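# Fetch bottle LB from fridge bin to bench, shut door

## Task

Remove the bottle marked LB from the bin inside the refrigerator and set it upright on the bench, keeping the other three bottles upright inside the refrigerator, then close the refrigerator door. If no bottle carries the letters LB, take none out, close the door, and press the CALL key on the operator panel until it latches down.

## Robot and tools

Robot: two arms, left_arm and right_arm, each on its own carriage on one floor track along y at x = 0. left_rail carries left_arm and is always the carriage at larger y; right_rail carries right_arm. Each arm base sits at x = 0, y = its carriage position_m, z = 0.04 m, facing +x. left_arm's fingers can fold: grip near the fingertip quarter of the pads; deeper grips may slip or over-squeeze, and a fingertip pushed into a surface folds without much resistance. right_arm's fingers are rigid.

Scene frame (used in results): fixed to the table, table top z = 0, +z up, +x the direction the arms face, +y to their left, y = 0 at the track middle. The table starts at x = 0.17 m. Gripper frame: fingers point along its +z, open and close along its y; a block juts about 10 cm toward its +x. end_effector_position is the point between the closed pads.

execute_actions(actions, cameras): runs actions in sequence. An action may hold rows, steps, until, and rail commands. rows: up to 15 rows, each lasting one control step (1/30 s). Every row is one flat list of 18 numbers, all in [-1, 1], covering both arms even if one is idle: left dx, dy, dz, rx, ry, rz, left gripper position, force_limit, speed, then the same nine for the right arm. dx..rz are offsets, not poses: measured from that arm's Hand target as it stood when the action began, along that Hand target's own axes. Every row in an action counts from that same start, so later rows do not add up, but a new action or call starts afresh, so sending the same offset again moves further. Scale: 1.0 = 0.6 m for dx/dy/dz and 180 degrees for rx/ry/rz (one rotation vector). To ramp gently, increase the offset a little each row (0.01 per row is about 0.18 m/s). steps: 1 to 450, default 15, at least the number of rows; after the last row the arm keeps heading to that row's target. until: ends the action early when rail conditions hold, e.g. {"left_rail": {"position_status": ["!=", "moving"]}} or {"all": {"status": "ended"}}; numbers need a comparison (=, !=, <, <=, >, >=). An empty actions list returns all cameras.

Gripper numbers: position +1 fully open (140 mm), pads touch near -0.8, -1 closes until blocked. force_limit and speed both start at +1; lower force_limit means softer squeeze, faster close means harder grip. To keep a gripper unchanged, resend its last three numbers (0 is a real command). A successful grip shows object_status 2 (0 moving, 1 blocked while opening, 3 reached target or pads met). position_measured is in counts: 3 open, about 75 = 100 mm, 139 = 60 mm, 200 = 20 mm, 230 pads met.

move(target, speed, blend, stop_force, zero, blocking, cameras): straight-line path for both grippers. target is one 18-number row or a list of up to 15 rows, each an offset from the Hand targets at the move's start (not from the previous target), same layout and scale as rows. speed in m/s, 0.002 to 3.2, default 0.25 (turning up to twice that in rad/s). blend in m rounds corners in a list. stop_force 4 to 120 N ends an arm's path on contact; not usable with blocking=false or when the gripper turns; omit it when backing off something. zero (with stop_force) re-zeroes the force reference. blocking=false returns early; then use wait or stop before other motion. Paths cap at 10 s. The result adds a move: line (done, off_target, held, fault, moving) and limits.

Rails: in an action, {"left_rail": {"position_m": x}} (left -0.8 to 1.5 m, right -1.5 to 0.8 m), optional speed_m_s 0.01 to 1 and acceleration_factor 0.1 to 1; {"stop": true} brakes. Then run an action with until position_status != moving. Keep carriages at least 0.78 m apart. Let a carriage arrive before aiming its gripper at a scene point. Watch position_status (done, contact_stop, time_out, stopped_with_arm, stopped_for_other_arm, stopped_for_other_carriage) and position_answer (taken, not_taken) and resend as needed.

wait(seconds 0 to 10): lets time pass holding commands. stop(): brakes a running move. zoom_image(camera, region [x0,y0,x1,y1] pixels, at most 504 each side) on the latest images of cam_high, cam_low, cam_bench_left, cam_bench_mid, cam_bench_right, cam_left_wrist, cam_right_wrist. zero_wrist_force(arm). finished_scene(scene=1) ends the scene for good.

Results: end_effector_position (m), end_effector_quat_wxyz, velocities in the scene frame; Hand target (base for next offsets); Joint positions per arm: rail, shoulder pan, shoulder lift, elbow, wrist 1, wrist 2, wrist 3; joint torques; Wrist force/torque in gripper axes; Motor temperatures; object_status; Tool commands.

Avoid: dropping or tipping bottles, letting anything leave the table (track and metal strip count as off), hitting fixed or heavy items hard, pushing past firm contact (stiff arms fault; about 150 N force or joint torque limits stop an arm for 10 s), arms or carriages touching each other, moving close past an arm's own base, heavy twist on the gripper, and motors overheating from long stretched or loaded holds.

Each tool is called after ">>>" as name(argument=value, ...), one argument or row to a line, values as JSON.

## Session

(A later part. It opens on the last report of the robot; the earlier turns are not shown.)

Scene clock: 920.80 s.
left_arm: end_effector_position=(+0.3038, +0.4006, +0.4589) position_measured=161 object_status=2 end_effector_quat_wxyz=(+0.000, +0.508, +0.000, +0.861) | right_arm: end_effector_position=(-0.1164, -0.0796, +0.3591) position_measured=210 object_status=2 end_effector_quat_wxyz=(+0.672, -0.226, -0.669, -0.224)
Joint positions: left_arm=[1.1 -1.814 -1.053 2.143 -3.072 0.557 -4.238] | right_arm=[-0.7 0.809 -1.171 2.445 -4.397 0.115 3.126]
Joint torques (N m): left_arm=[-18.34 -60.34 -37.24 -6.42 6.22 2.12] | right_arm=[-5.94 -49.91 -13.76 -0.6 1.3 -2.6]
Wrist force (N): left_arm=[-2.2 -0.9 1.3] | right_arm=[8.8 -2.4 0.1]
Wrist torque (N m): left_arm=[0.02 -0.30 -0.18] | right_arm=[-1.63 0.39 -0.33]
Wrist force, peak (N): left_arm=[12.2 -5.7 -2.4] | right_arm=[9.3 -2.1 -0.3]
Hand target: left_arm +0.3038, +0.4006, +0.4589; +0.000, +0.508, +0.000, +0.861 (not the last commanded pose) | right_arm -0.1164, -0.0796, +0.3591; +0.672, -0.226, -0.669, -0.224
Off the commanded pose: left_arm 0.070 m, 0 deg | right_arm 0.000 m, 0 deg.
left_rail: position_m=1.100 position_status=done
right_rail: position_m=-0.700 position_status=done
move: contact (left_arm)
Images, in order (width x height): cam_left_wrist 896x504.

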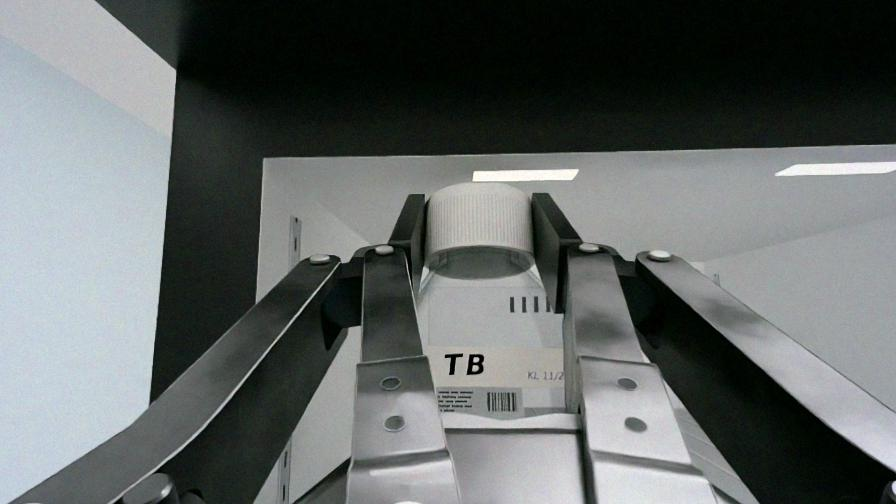

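>>> zoom_image(
  camera="cam_left_wrist",
  region=[400, 160, 580, 430],
)

Scaled by 1.867 from the camera's 896x504 image, which has a finer 1280x720 frame.

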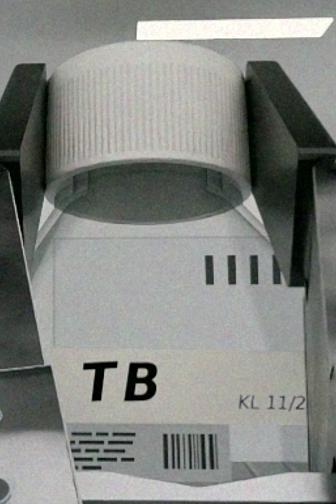

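>>> move(
  target=[
    [0.0314,0.001,-0.0539,0,0.0472,0,-1,0.2,-1,0,0,0,0,0,0,-1,0,-1],
  ],
  speed=0.08,
  cameras=["cam_left_wrist"],
)

>>> zoom_image(
  camera="cam_left_wrist",
  region=[400, 160, 580, 430],
)

Scene clock: 1013.83 s.
left_arm: end_effector_position=(+0.2664, +0.3999, +0.4598) position_measured=161 object_status=2 end_effector_quat_wxyz=(+0.000, +0.443, +0.000, +0.897) | right_arm: end_effector_position=(-0.1164, -0.0796, +0.3591) position_measured=210 object_status=2 end_effector_quat_wxyz=(+0.672, -0.226, -0.669, -0.224)
Joint positions: left_arm=[1.1 -1.828 -1.001 2.15 -3.041 0.695 -4.304] | right_arm=[-0.7 0.809 -1.171 2.445 -4.397 0.115 3.126]
Joint torques (N m): left_arm=[-19.39 -59.43 -19.39 -1.2 5.86 -3.8] | right_arm=[-1.95 -53.01 -12.84 -1.01 1.49 -2.4]
Wrist force (N): left_arm=[-2.3 -1.1 0.9] | right_arm=[8.9 -2.5 0.3]
Wrist torque (N m): left_arm=[0.01 -0.26 0.16] | right_arm=[-1.66 0.38 -0.33]
Wrist force, peak (N): left_arm=[-2.6 -0.9 1.8] | right_arm=[9.3 -2.6 0.3]
Hand target: left_arm +0.2663, +0.3999, +0.4598; +0.000, +0.443, +0.000, +0.897 | right_arm -0.1164, -0.0796, +0.3591; +0.672, -0.226, -0.669, -0.224
Off the commanded pose: left_arm 0.000 m, 0 deg | right_arm 0.000 m, 0 deg.
left_rail: position_m=1.100 position_status=done
right_rail: position_m=-0.700 position_status=done
move: done
Images, in order (width x height): cam_left_wrist 896x504.

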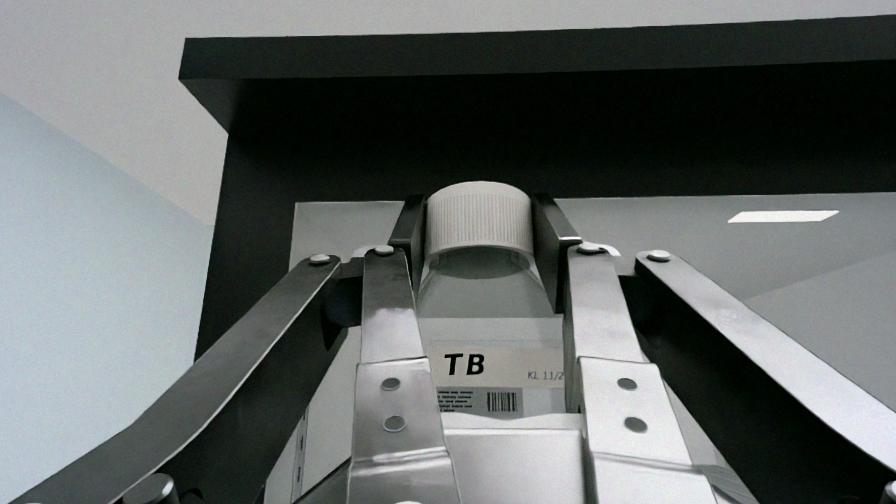

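Scaled by 1.867 from the camera's 896x504 image, which has a finer 1280x720 frame.

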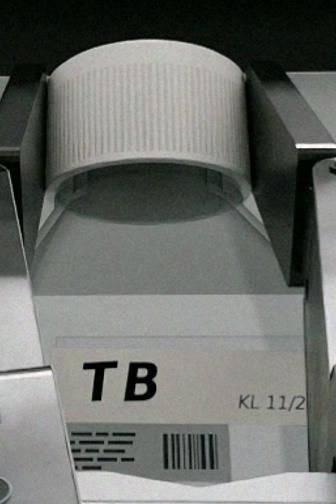

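>>> move(
  target=[
    [-0.0053,0,-0.004,0,0,0,-1,0.2,-1,0,0,0,0,0,0,-1,0,-1],
    [-0.117,0,0.1415,0,0,0,-1,0.2,-1,0,0,0,0,0,0,-1,0,-1],
  ],
  speed=0.05,
  stop_force=6,
  cameras=["cam_left_wrist"],
)

Scene clock: 1029.80 s.
left_arm: end_effector_position=(+0.2865, +0.4000, +0.4557) position_measured=161 object_status=2 end_effector_quat_wxyz=(+0.000, +0.443, +0.000, +0.897) | right_arm: end_effector_position=(-0.1164, -0.0796, +0.3591) position_measured=210 object_status=2 end_effector_quat_wxyz=(+0.672, -0.226, -0.669, -0.224)
Joint positions: left_arm=[1.1 -1.799 -1.001 2.152 -3.01 0.687 -4.347] | right_arm=[-0.7 0.809 -1.171 2.445 -4.397 0.115 3.126]
Joint torques (N m): left_arm=[-18 -61.9 -33.77 -6.67 5.71 2.03] | right_arm=[-0.75 -49.02 -11.87 -0.44 1.18 -2.08]
Wrist force (N): left_arm=[-2.2 -0.9 0.9] | right_arm=[9.0 -2.1 0.0]
Wrist torque (N m): left_arm=[0.05 -0.27 -0.15] | right_arm=[-1.61 0.36 -0.33]
Wrist force, peak (N): left_arm=[13.2 -4.9 -6.9] | right_arm=[9.1 -2.6 0.1]
Hand target: left_arm +0.2865, +0.4000, +0.4557; +0.000, +0.443, +0.000, +0.897 (not the last commanded pose) | right_arm -0.1164, -0.0796, +0.3591; +0.672, -0.226, -0.669, -0.224
Off the commanded pose: left_arm 0.090 m, 0 deg | right_arm 0.000 m, 0 deg.
left_rail: position_m=1.100 position_status=done
right_rail: position_m=-0.700 position_status=done
move: contact (left_arm); path passed 1 of 2 targets
Images, in order (width x height): cam_left_wrist 896x504.

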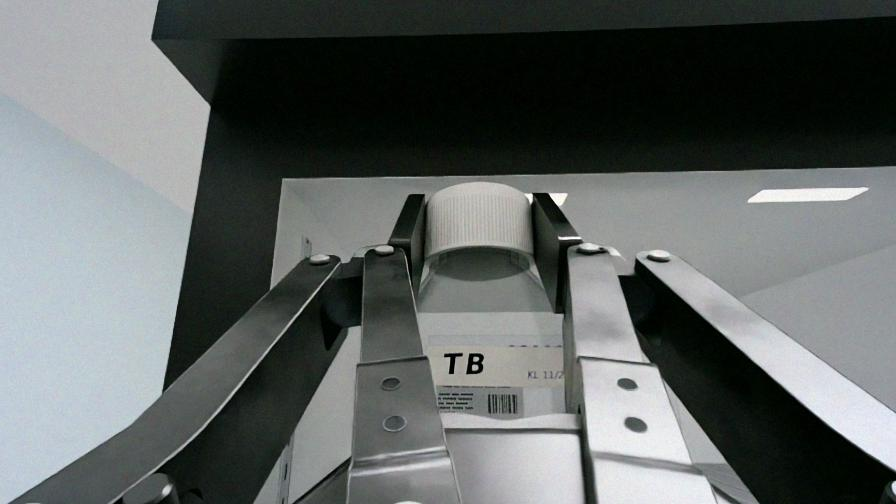

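>>> move(
  target=[
    [0.137,0,-0.1785,0,0,0,-1,0.2,-1,0,0,0,0,0,0,-1,0,-1],
    [0.5073,0,0.1057,0,0,0,-1,0.2,-1,0,0,0,0,0,0,-1,0,-1],
    [0.3602,0.0833,0.2973,0,0,0,-1,0.2,-1,0,0,0,0,0,0,-1,0,-1],
  ],
  speed=0.12,
  blend=0.02,
  cameras=["cam_left_wrist","cam_bench_left","cam_high"],
)

Scene clock: 1065.67 s.
left_arm: end_effector_position=(+0.2966, +0.3500, +0.7357) position_measured=161 object_status=2 end_effector_quat_wxyz=(+0.000, +0.443, +0.000, +0.897) | right_arm: end_effector_position=(-0.1164, -0.0796, +0.3591) position_measured=210 object_status=2 end_effector_quat_wxyz=(+0.672, -0.226, -0.669, -0.224)
Joint positions: left_arm=[1.1 -1.77 -1.341 1.933 -2.416 0.679 -4.391] | right_arm=[-0.7 0.809 -1.171 2.445 -4.397 0.115 3.126]
Joint torques (N m): left_arm=[18.86 -52.09 -56.14 -0.68 0.52 -3.73] | right_arm=[0.12 -48.05 -12.89 -1.31 1.29 -2.16]
Wrist force (N): left_arm=[-2.1 -1.7 0.8] | right_arm=[8.9 -2.3 0.0]
Wrist torque (N m): left_arm=[-0.14 -0.27 0.19] | right_arm=[-1.67 0.37 -0.33]
Wrist force, peak (N): left_arm=[-3.5 -0.8 1.9] | right_arm=[9.3 -2.0 0.1]
Hand target: left_arm +0.2967, +0.3500, +0.7357; +0.000, +0.443, +0.000, +0.897 | right_arm -0.1164, -0.0796, +0.3591; +0.672, -0.226, -0.669, -0.224
Off the commanded pose: left_arm 0.000 m, 0 deg | right_arm 0.000 m, 0 deg.
left_rail: position_m=1.100 position_status=done
right_rail: position_m=-0.700 position_status=done
move: done
Images, in order (width x height): cam_high 896x504, cam_bench_left 896x504, cam_left_wrist 896x504.

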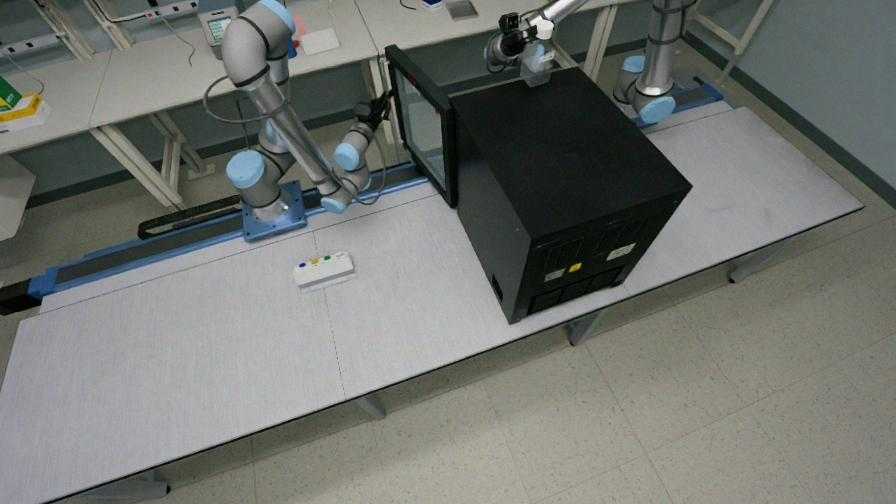

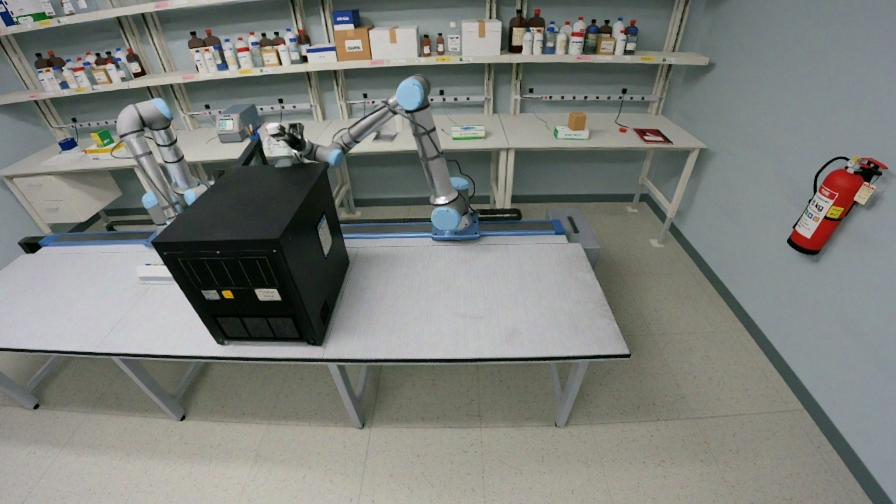

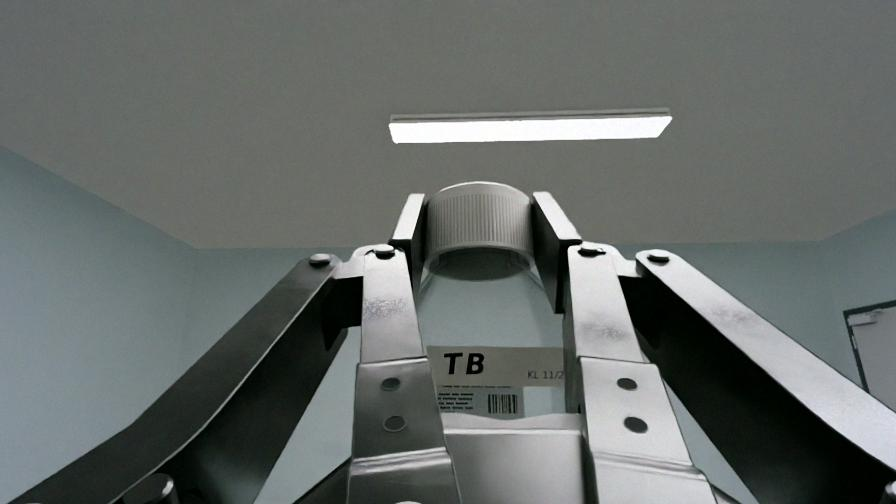

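>>> zoom_image(
  camera="cam_bench_left",
  region=[220, 90, 420, 220],
)

>>> zoom_image(
  camera="cam_high",
  region=[460, 0, 640, 120],
)

Scaled by 2.520 from the camera's 896x504 image, which has a finer 1280x720 frame.

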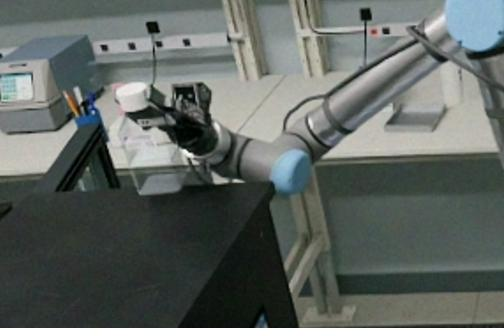

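Scaled by 2.800 from the camera's 896x504 image, which has a finer 1280x720 frame.

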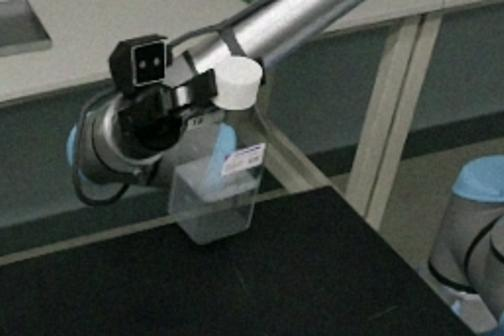

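>>> move(
  target=[
    [-0.0793,0,-0.0609,0,0,0,-1,0.2,-1,0,0,0,0,0,0,-1,0,-1],
  ],
  speed=0.03,
  stop_force=5,
  cameras=["cam_left_wrist","cam_bench_left","cam_high"],
)

>>> zoom_image(
  camera="cam_bench_left",
  region=[220, 90, 420, 220],
)

>>> zoom_image(
  camera="cam_high",
  region=[460, 0, 640, 120],
)

Scene clock: 1080.87 s.
left_arm: end_effector_position=(+0.2967, +0.3500, +0.7196) position_measured=161 object_status=2 end_effector_quat_wxyz=(+0.000, +0.443, +0.000, +0.897) | right_arm: end_effector_position=(-0.1164, -0.0796, +0.3591) position_measured=210 object_status=2 end_effector_quat_wxyz=(+0.672, -0.226, -0.669, -0.224)
Joint positions: left_arm=[1.1 -1.77 -1.325 1.946 -2.445 0.679 -4.391] | right_arm=[-0.7 0.809 -1.171 2.445 -4.397 0.115 3.126]
Joint torques (N m): left_arm=[18.06 -85.9 -51.47 -1.18 3.02 -2.18] | right_arm=[-2.34 -48 -11.78 -1.36 1.08 -1.95]
Wrist force (N): left_arm=[3.7 -2.0 3.3] | right_arm=[8.3 -1.9 -0.1]
Wrist torque (N m): left_arm=[-0.07 -0.49 0.15] | right_arm=[-1.61 0.37 -0.33]
Wrist force, peak (N): left_arm=[24.2 -4.0 13.7] | right_arm=[9.2 -2.4 0.1]
Hand target: left_arm +0.2967, +0.3500, +0.7196; +0.000, +0.443, +0.000, +0.897 (not the last commanded pose) | right_arm -0.1164, -0.0796, +0.3591; +0.672, -0.226, -0.669, -0.224
Off the commanded pose: left_arm 0.044 m, 0 deg | right_arm 0.000 m, 0 deg.
left_rail: position_m=1.100 position_status=done
right_rail: position_m=-0.700 position_status=done
move: contact (left_arm)
Images, in order (width x height): cam_high 896x504, cam_bench_left 896x504, cam_left_wrist 896x504.

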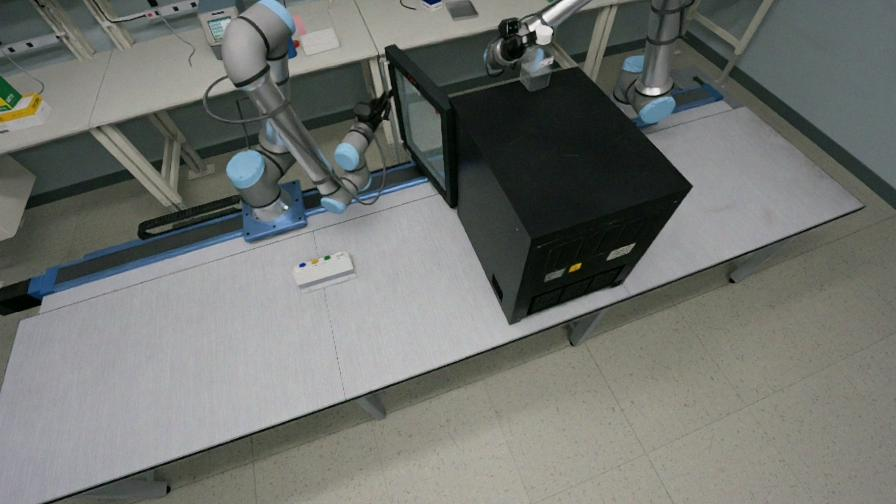

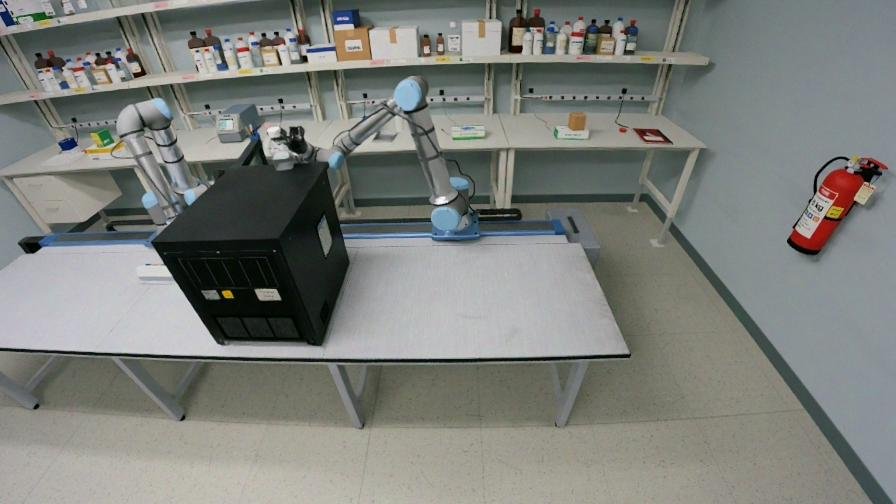

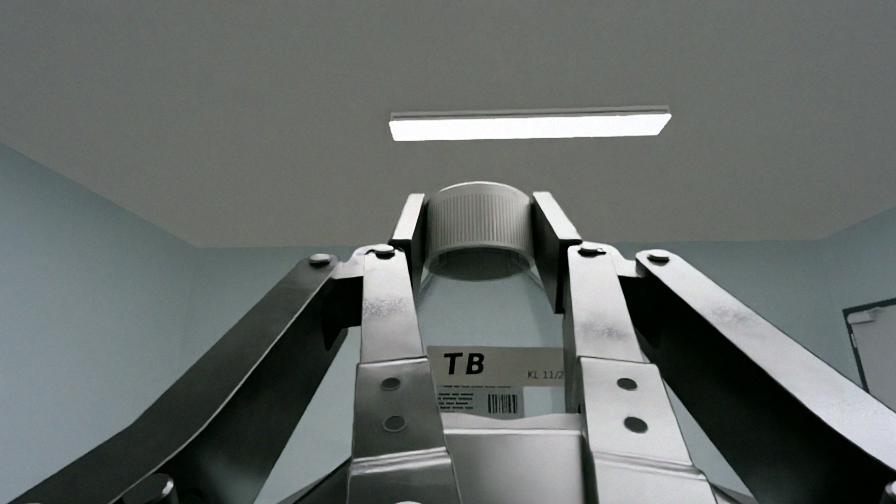

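Scaled by 2.520 from the camera's 896x504 image, which has a finer 1280x720 frame.

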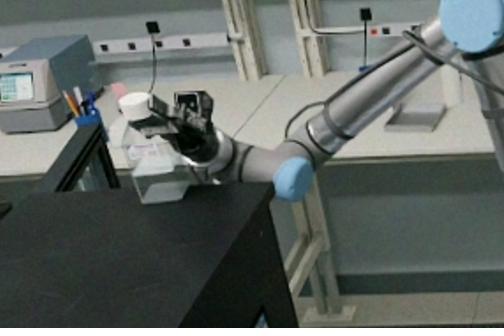

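Scaled by 2.800 from the camera's 896x504 image, which has a finer 1280x720 frame.

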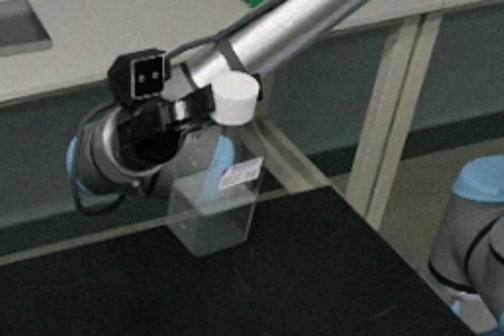

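>>> execute_actions(
  actions=[
    {"rows":[[0,0,0,0,0,0,-0.05,0.2,-1,0,0,0,0,0,0,-1,0,-1]],"steps":30},
  ],
)

>>> move(
  target=[
    [0,0,-0.1333,0,0,0,-0.05,0.2,-1,0,0,0,0,0,0,-1,0,-1],
    [0.1172,0,-0.1132,0,-0.2083,0,-0.05,0.2,-1,0,0,0,0,0,0,-1,0,-1],
  ],
  speed=[0.08,0.2],
  cameras=["cam_left_wrist","cam_high"],
)

Scene clock: 1091.10 s.
left_arm: end_effector_position=(+0.2967, +0.3500, +0.7196) position_measured=135 object_status=3 end_effector_quat_wxyz=(+0.000, +0.443, +0.000, +0.897) | right_arm: end_effector_position=(-0.1164, -0.0796, +0.3591) position_measured=210 object_status=2 end_effector_quat_wxyz=(+0.672, -0.226, -0.669, -0.224)
Joint positions: left_arm=[1.1 -1.77 -1.325 1.946 -2.445 0.679 -4.391] | right_arm=[-0.7 0.809 -1.171 2.445 -4.397 0.115 3.126]
Joint torques (N m): left_arm=[18.07 -78.63 -47.74 -4.38 2.75 -1.78] | right_arm=[-0.18 -48.07 -10.12 -1.12 0.95 -2.31]
Wrist force (N): left_arm=[2.2 -1.8 3.9] | right_arm=[8.4 -2.5 -0.2]
Wrist torque (N m): left_arm=[-0.16 -0.53 0.18] | right_arm=[-1.68 0.38 -0.33]
Wrist force, peak (N): left_arm=[4.6 -2.4 4.0] | right_arm=[8.6 -2.5 0.0]
Hand target: left_arm +0.2967, +0.3500, +0.7196; +0.000, +0.443, +0.000, +0.897 | right_arm -0.1164, -0.0796, +0.3591; +0.672, -0.226, -0.669, -0.224
Off the commanded pose: left_arm 0.000 m, 0 deg | right_arm 0.000 m, 0 deg.
left_rail: position_m=1.100 position_status=done
right_rail: position_m=-0.700 position_status=done

Scene clock: 1094.90 s.
left_arm: end_effector_position=(+0.1999, +0.3499, +0.7341) position_measured=135 object_status=3 end_effector_quat_wxyz=(+0.000, +0.707, +0.000, +0.707) | right_arm: end_effector_position=(-0.1164, -0.0796, +0.3591) position_measured=210 object_status=2 end_effector_quat_wxyz=(+0.672, -0.226, -0.669, -0.224)
Joint positions: left_arm=[1.1 -1.986 -1.234 1.563 -3.472 0.416 -3.14] | right_arm=[-0.7 0.809 -1.171 2.445 -4.397 0.115 3.126]
Joint torques (N m): left_arm=[19.61 -59 -53.19 -0.78 2.51 2.52] | right_arm=[0.06 -45.02 -9.83 -1.33 1.3 -2.13]
Wrist force (N): left_arm=[2.5 -1.2 2.5] | right_arm=[8.6 -2.5 0.1]
Wrist torque (N m): left_arm=[-0.12 -0.70 -0.22] | right_arm=[-1.68 0.33 -0.33]
Wrist force, peak (N): left_arm=[2.3 -2.1 5.7] | right_arm=[8.7 -2.4 0.2]
Hand target: left_arm +0.2000, +0.3499, +0.7341; +0.000, +0.707, +0.000, +0.707 | right_arm -0.1164, -0.0796, +0.3591; +0.672, -0.226, -0.669, -0.224
Off the commanded pose: left_arm 0.000 m, 0 deg | right_arm 0.000 m, 0 deg.
left_rail: position_m=1.100 position_status=done
right_rail: position_m=-0.700 position_status=done
move: done
Images, in order (width x height): cam_high 896x504, cam_left_wrist 896x504.

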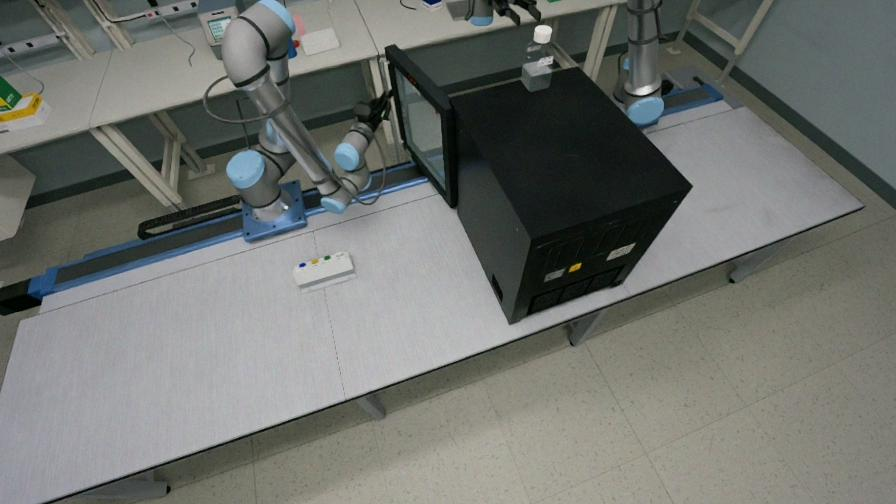

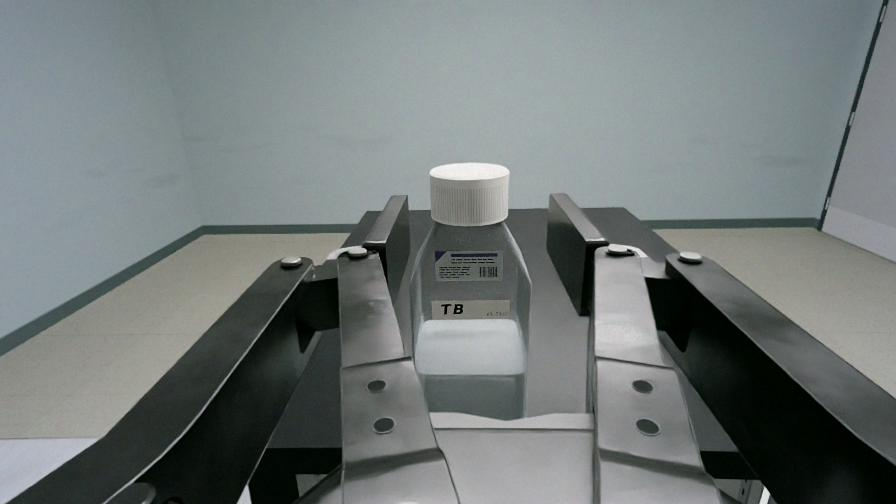

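>>> execute_actions(
  actions=[],
  cameras=["all"],
)

Scene clock: 1135.53 s.
left_arm: end_effector_position=(+0.2000, +0.3499, +0.7341) position_measured=135 object_status=3 end_effector_quat_wxyz=(+0.000, +0.707, +0.000, +0.707) | right_arm: end_effector_position=(-0.1164, -0.0796, +0.3591) position_measured=210 object_status=2 end_effector_quat_wxyz=(+0.672, -0.226, -0.669, -0.224)
Joint positions: left_arm=[1.1 -1.986 -1.234 1.563 -3.472 0.416 -3.14] | right_arm=[-0.7 0.809 -1.171 2.445 -4.397 0.115 3.126]
Joint velocities: within noise
Joint torques (N m): left_arm=[20.12 -59.94 -54.36 -0.99 2.49 2.13] | right_arm=[-0.37 -43.58 -11.3 -1.55 0.81 -1.99]
Motor temperatures (°C): left_arm=[31 32 40 38 28 29] | right_arm=[30 30 32 32 36 32]
Wrist force (N): left_arm=[2.4 -1.4 2.4] | right_arm=[8.4 -2.6 -0.1]
Wrist torque (N m): left_arm=[-0.17 -0.69 -0.22] | right_arm=[-1.69 0.38 -0.33]
Wrist force, peak (N): left_arm=[2.8 -1.7 2.9] | right_arm=[8.8 -2.4 0.5]
Hand target: left_arm +0.2000, +0.3499, +0.7341; +0.000, +0.707, +0.000, +0.707 | right_arm -0.1164, -0.0796, +0.3591; +0.672, -0.226, -0.669, -0.224
Tool commands: left_gripper/position=-0.05 left_gripper/force_limit=+0.2 left_gripper/speed=-1.0 right_gripper/position=-1.0 right_gripper/force_limit=+0.0 right_gripper/speed=-1.0
Off the commanded pose: left_arm 0.000 m, 0 deg | right_arm 0.000 m, 0 deg.
left_rail: position_m=1.100 position_status=done
right_rail: position_m=-0.700 position_status=done

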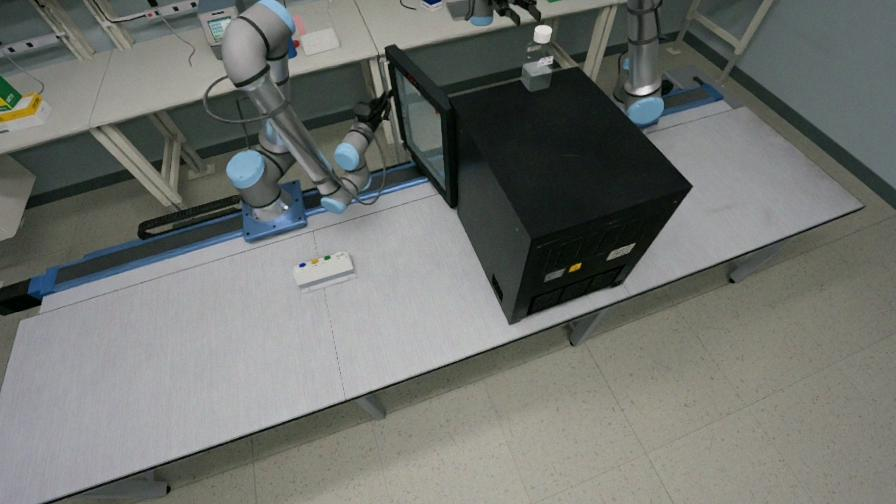

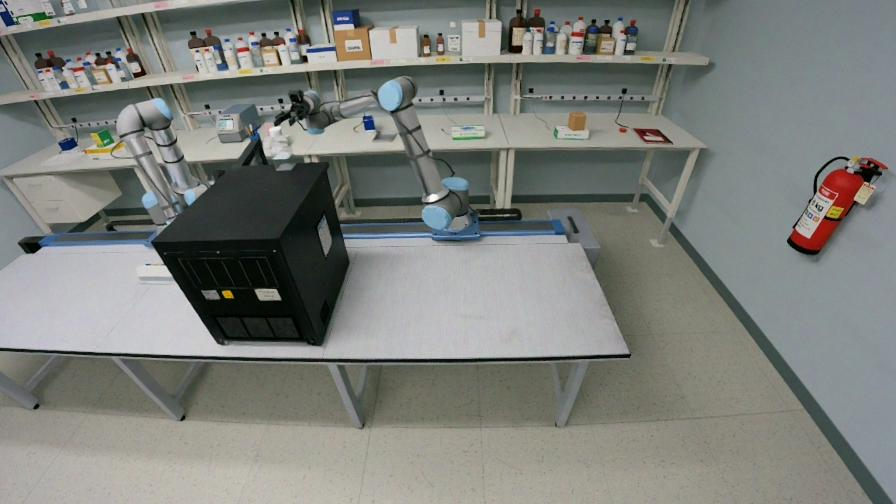

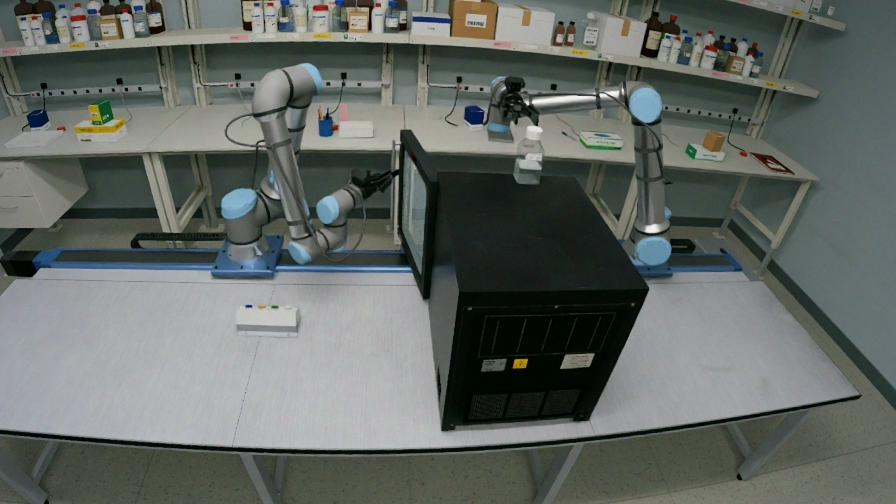

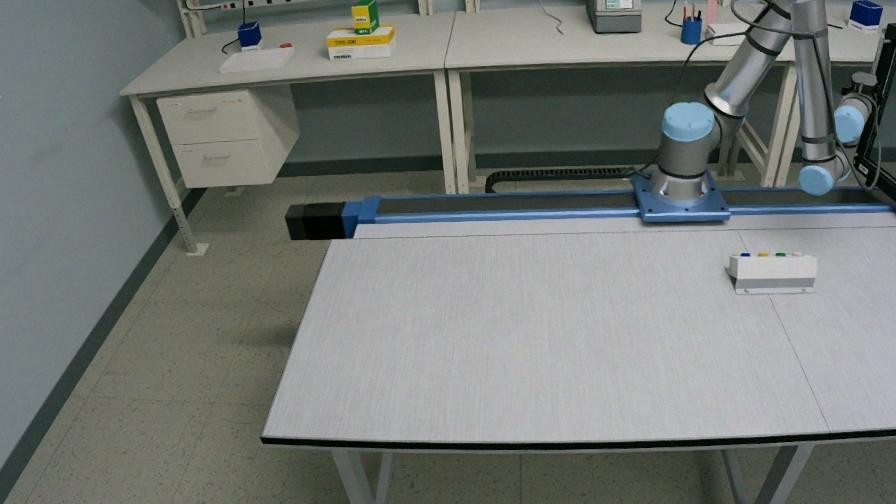

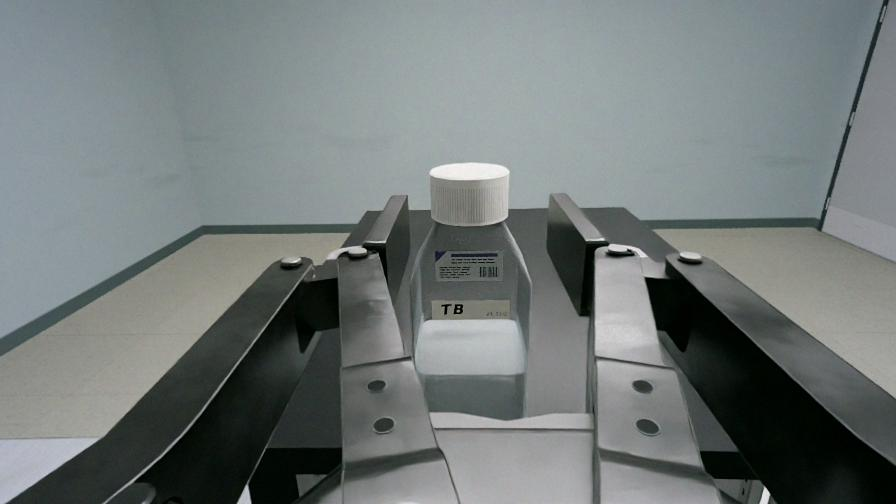

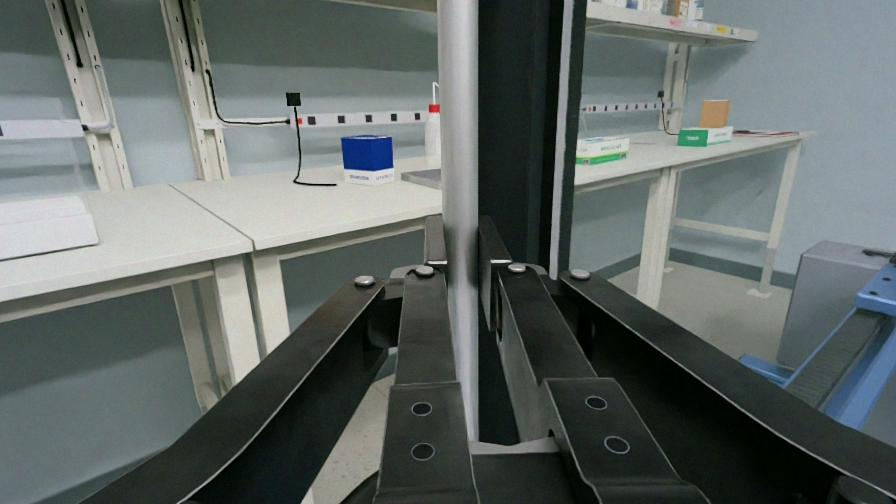

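>>> move(
  target=[
    [0,0.0998,-0.1333,0,0,0,-0.05,0.2,-1,0,0,0,0,0,0,-1,0,-1],
    [-0.7868,0.0998,-0.1333,0,0,0,-0.05,0.2,-1,0,0,0,0,0,0,-1,0,-1],
  ],
  speed=0.25,
  blend=[0.05,0],
  cameras=["cam_left_wrist"],
)

Scene clock: 1178.80 s.
left_arm: end_effector_position=(+0.1197, +0.2902, +0.2623) position_measured=135 object_status=3 end_effector_quat_wxyz=(+0.000, +0.707, +0.000, +0.707) | right_arm: end_effector_position=(-0.1164, -0.0796, +0.3591) position_measured=210 object_status=2 end_effector_quat_wxyz=(+0.672, -0.226, -0.669, -0.224)
Joint positions: left_arm=[1.1 -2.046 -0.67 1.601 -4.074 0.476 -3.14] | right_arm=[-0.7 0.809 -1.171 2.445 -4.397 0.115 3.126]
Joint torques (N m): left_arm=[-3.01 -89.93 -35.32 -0.32 0.27 1.99] | right_arm=[2.64 -43.73 -10.17 -1.69 0.82 -1.62]
Wrist force (N): left_arm=[2.3 -1.2 2.7] | right_arm=[8.2 -2.3 0.0]
Wrist torque (N m): left_arm=[-0.13 -0.70 -0.25] | right_arm=[-1.62 0.43 -0.33]
Wrist force, peak (N): left_arm=[2.6 -2.4 4.6] | right_arm=[8.9 -2.0 0.4]
Hand target: left_arm +0.1197, +0.2901, +0.2621; +0.000, +0.707, +0.000, +0.707 | right_arm -0.1164, -0.0796, +0.3591; +0.672, -0.226, -0.669, -0.224
Off the commanded pose: left_arm 0.000 m, 0 deg | right_arm 0.000 m, 0 deg.
left_rail: position_m=1.100 position_status=done
right_rail: position_m=-0.700 position_status=done
move: done
Images, in order (width x height): cam_left_wrist 896x504.

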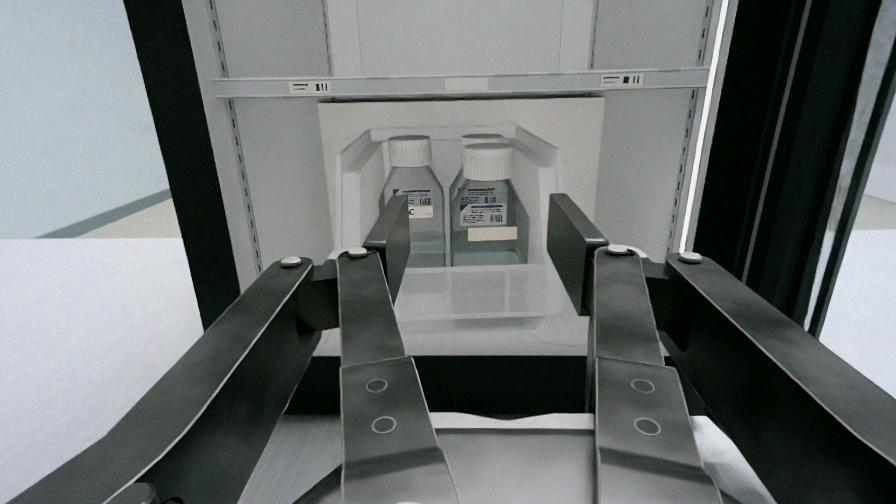

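>>> zoom_image(
  camera="cam_left_wrist",
  region=[310, 90, 620, 360],
)

Scaled by 1.626 from the camera's 896x504 image, which has a finer 1280x720 frame.

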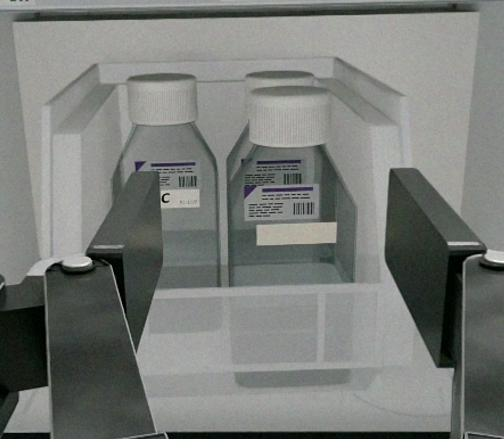

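>>> move(
  target=[0,0.02,0.2172,0,0,0,-0.15,0.2,-1,0,0,0,0,0,0,-1,0,-1],
  speed=0.2,
  cameras=["cam_left_wrist"],
)

>>> zoom_image(
  camera="cam_left_wrist",
  region=[330, 90, 620, 340],
)

Scene clock: 1201.37 s.
left_arm: end_effector_position=(+0.2499, +0.2783, +0.2621) position_measured=148 object_status=3 end_effector_quat_wxyz=(+0.000, +0.707, +0.000, +0.707) | right_arm: end_effector_position=(-0.1164, -0.0796, +0.3591) position_measured=210 object_status=2 end_effector_quat_wxyz=(+0.672, -0.226, -0.669, -0.224)
Joint positions: left_arm=[1.1 -1.893 -0.682 1.631 -4.093 0.323 -3.139] | right_arm=[-0.7 0.809 -1.171 2.445 -4.397 0.115 3.126]
Joint torques (N m): left_arm=[18.09 -85.42 -35.23 3.64 -2.89 2.26] | right_arm=[0.44 -42.61 -8.96 -2.11 0.88 -1.78]
Wrist force (N): left_arm=[2.5 -1.0 2.3] | right_arm=[8.5 -2.3 0.2]
Wrist torque (N m): left_arm=[-0.09 -0.75 -0.24] | right_arm=[-1.64 0.36 -0.33]
Wrist force, peak (N): left_arm=[2.6 -1.3 4.5] | right_arm=[8.8 -2.5 0.2]
Hand target: left_arm +0.2501, +0.2782, +0.2620; +0.000, +0.707, +0.000, +0.707 | right_arm -0.1164, -0.0796, +0.3591; +0.672, -0.226, -0.669, -0.224
Off the commanded pose: left_arm 0.000 m, 0 deg | right_arm 0.000 m, 0 deg.
left_rail: position_m=1.100 position_status=done
right_rail: position_m=-0.700 position_status=done
move: done
Images, in order (width x height): cam_left_wrist 896x504.

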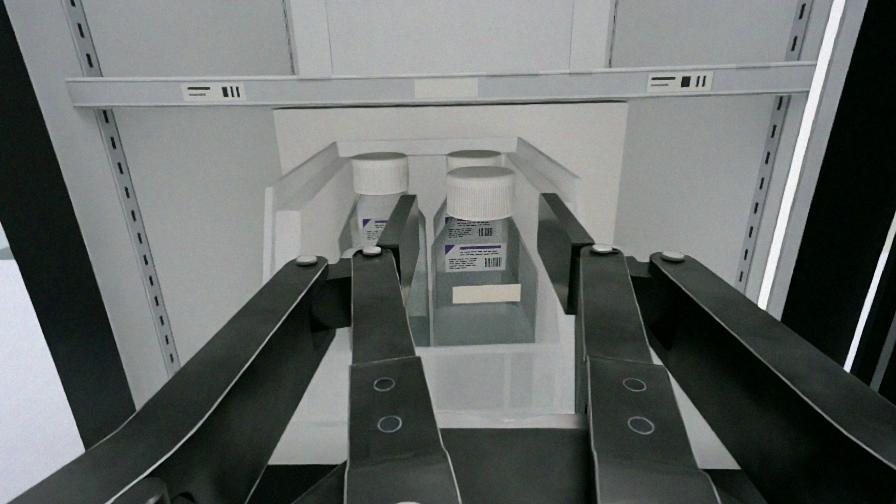

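Scaled by 1.738 from the camera's 896x504 image, which has a finer 1280x720 frame.

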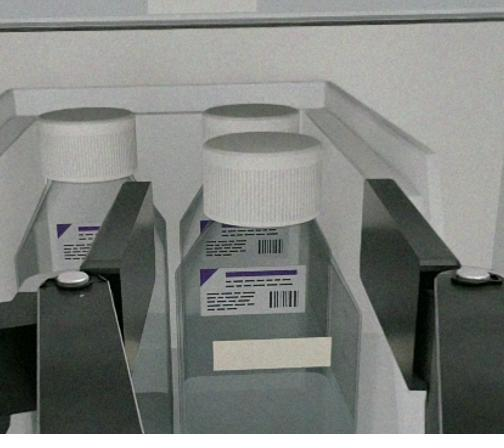

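>>> zoom_image(
  camera="cam_left_wrist",
  region=[250, 110, 450, 310],
)

>>> zoom_image(
  camera="cam_left_wrist",
  region=[440, 110, 640, 310],
)

Scaled by 2.520 from the camera's 896x504 image, which has a finer 1280x720 frame.

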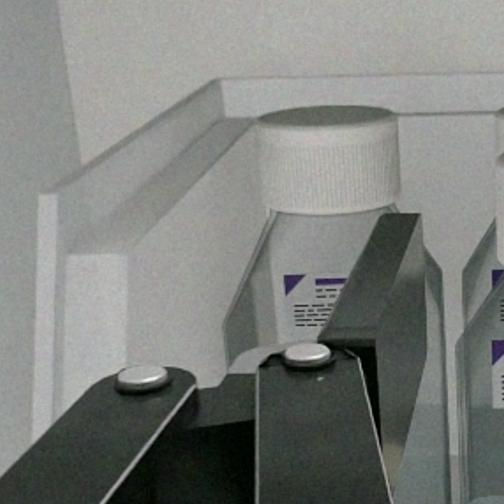

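Scaled by 2.520 from the camera's 896x504 image, which has a finer 1280x720 frame.

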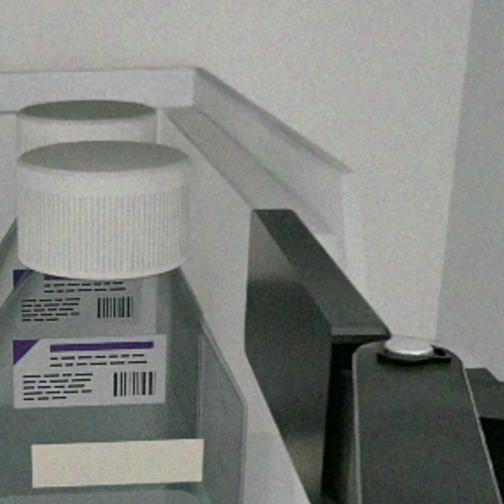

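>>> move(
  target=[-0.01,0.0087,0.0833,0,0,0,-0.15,0.2,-1,0,0,0,0,0,0,-1,0,-1],
  speed=0.15,
  cameras=["cam_left_wrist"],
)

Scene clock: 1325.30 s.
left_arm: end_effector_position=(+0.2999, +0.2731, +0.2560) position_measured=148 object_status=3 end_effector_quat_wxyz=(+0.000, +0.707, +0.000, +0.707) | right_arm: end_effector_position=(-0.1164, -0.0796, +0.3591) position_measured=210 object_status=2 end_effector_quat_wxyz=(+0.672, -0.226, -0.669, -0.224)
Joint positions: left_arm=[1.1 -1.832 -0.673 1.627 -4.098 0.262 -3.139] | right_arm=[-0.7 0.809 -1.171 2.445 -4.397 0.115 3.126]
Joint torques (N m): left_arm=[17.79 -86.76 -36.4 -1.16 -2.79 2.64] | right_arm=[4.57 -44.39 -9.14 -1.8 0.9 -1.84]
Wrist force (N): left_arm=[2.9 -1.1 2.5] | right_arm=[8.6 -2.2 0.0]
Wrist torque (N m): left_arm=[-0.10 -0.83 -0.25] | right_arm=[-1.62 0.33 -0.33]
Wrist force, peak (N): left_arm=[2.5 -0.9 4.0] | right_arm=[8.9 -2.4 -0.1]
Hand target: left_arm +0.3000, +0.2730, +0.2560; +0.000, +0.707, +0.000, +0.707 | right_arm -0.1164, -0.0796, +0.3591; +0.672, -0.226, -0.669, -0.224
Off the commanded pose: left_arm 0.000 m, 0 deg | right_arm 0.000 m, 0 deg.
left_rail: position_m=1.100 position_status=done
right_rail: position_m=-0.700 position_status=done
move: done
Images, in order (width x height): cam_left_wrist 896x504.

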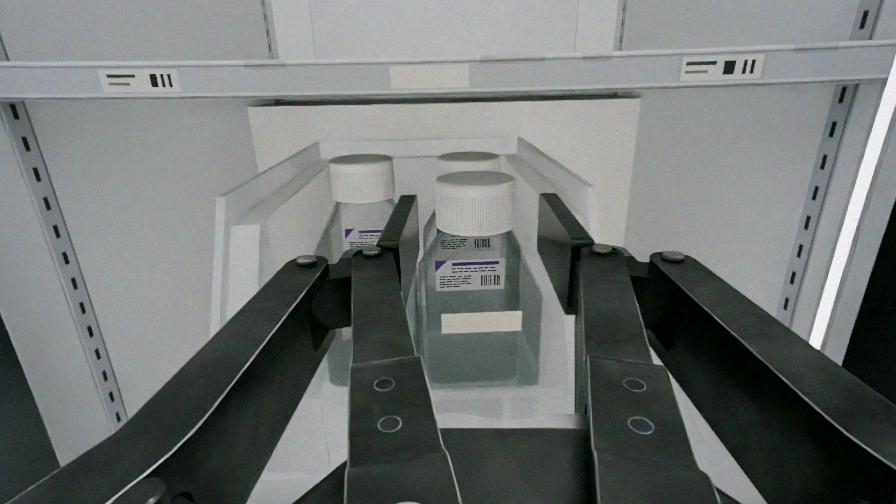

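>>> move(
  target=[-0.0067,0,0.1042,0,0,0,-0.15,0.2,-1,0,0,0,0,0,0,-1,0,-1],
  speed=0.06,
  stop_force=8,
  cameras=["cam_left_wrist"],
)

Scene clock: 1337.37 s.
left_arm: end_effector_position=(+0.3626, +0.2731, +0.2519) position_measured=148 object_status=3 end_effector_quat_wxyz=(+0.000, +0.707, +0.000, +0.707) | right_arm: end_effector_position=(-0.1164, -0.0796, +0.3591) position_measured=210 object_status=2 end_effector_quat_wxyz=(+0.672, -0.226, -0.669, -0.224)
Joint positions: left_arm=[1.1 -1.756 -0.668 1.627 -4.104 0.186 -3.138] | right_arm=[-0.7 0.809 -1.171 2.445 -4.397 0.115 3.126]
Joint torques (N m): left_arm=[19.1 -86.64 -35.51 -2.42 -2.63 2.63] | right_arm=[4.05 -41.68 -8.6 -2.35 0.51 -1.88]
Wrist force (N): left_arm=[2.6 -1.3 2.7] | right_arm=[8.2 -2.5 0.2]
Wrist torque (N m): left_arm=[-0.15 -0.78 -0.24] | right_arm=[-1.68 0.41 -0.33]
Wrist force, peak (N): left_arm=[2.3 -1.0 3.7] | right_arm=[8.9 -2.2 0.0]
Hand target: left_arm +0.3626, +0.2731, +0.2519; +0.000, +0.707, +0.000, +0.707 | right_arm -0.1164, -0.0796, +0.3591; +0.672, -0.226, -0.669, -0.224
Off the commanded pose: left_arm 0.000 m, 0 deg | right_arm 0.000 m, 0 deg.
left_rail: position_m=1.100 position_status=done
right_rail: position_m=-0.700 position_status=done
move: done
Images, in order (width x height): cam_left_wrist 896x504.

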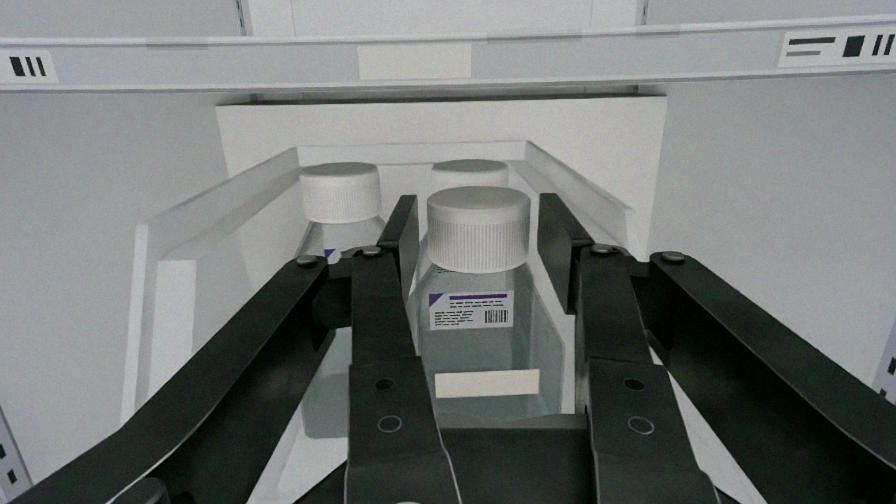

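>>> execute_actions(
  actions=[
    {"rows":[[0,0,0.002,0,0,0,-0.15,0.2,-1,0,0,0,0,0,0,-1,0,-1],[0,0,0.005,0,0,0,-0.15,0.2,-1,0,0,0,0,0,0,-1,0,-1],[0,0,0.008,0,0,0,-0.15,0.2,-1,0,0,0,0,0,0,-1,0,-1],[0,0,0.01,0,0,0,-0.15,0.2,-1,0,0,0,0,0,0,-1,0,-1]],"steps":15},
    {"rows":[[0,0,0,0,0,0,-1,0.2,-1,0,0,0,0,0,0,-1,0,-1]],"steps":45},
  ],
  cameras=["cam_left_wrist"],
)

Scene clock: 1342.63 s.
left_arm: end_effector_position=(+0.3686, +0.2730, +0.2519) position_measured=162 object_status=2 end_effector_quat_wxyz=(+0.000, +0.707, +0.000, +0.707) | right_arm: end_effector_position=(-0.1164, -0.0796, +0.3591) position_measured=210 object_status=2 end_effector_quat_wxyz=(+0.672, -0.226, -0.669, -0.224)
Joint positions: left_arm=[1.1 -1.749 -0.668 1.627 -4.104 0.179 -3.138] | right_arm=[-0.7 0.809 -1.171 2.445 -4.397 0.115 3.126]
Joint torques (N m): left_arm=[16.62 -91.15 -31.25 2 0.36 2.28] | right_arm=[5.68 -40 -9.66 -2.29 0.68 -1.74]
Wrist force (N): left_arm=[1.8 -1.2 2.1] | right_arm=[8.4 -2.5 0.1]
Wrist torque (N m): left_arm=[-0.14 -0.76 -0.23] | right_arm=[-1.71 0.38 -0.33]
Wrist force, peak (N): left_arm=[2.7 -1.3 3.4] | right_arm=[8.8 -2.5 0.3]
Hand target: left_arm +0.3686, +0.2731, +0.2519; +0.000, +0.707, +0.000, +0.707 | right_arm -0.1164, -0.0796, +0.3591; +0.672, -0.226, -0.669, -0.224
Off the commanded pose: left_arm 0.000 m, 0 deg | right_arm 0.000 m, 0 deg.
left_rail: position_m=1.100 position_status=done
right_rail: position_m=-0.700 position_status=done
Images, in order (width x height): cam_left_wrist 896x504.

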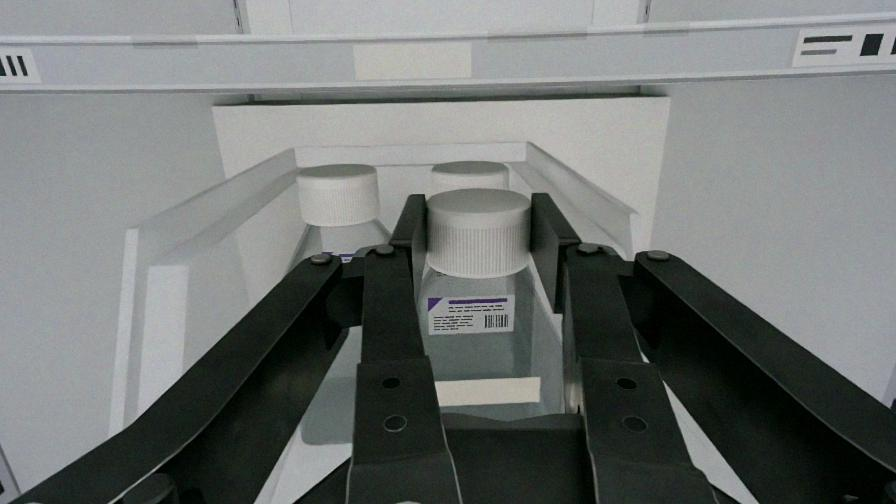

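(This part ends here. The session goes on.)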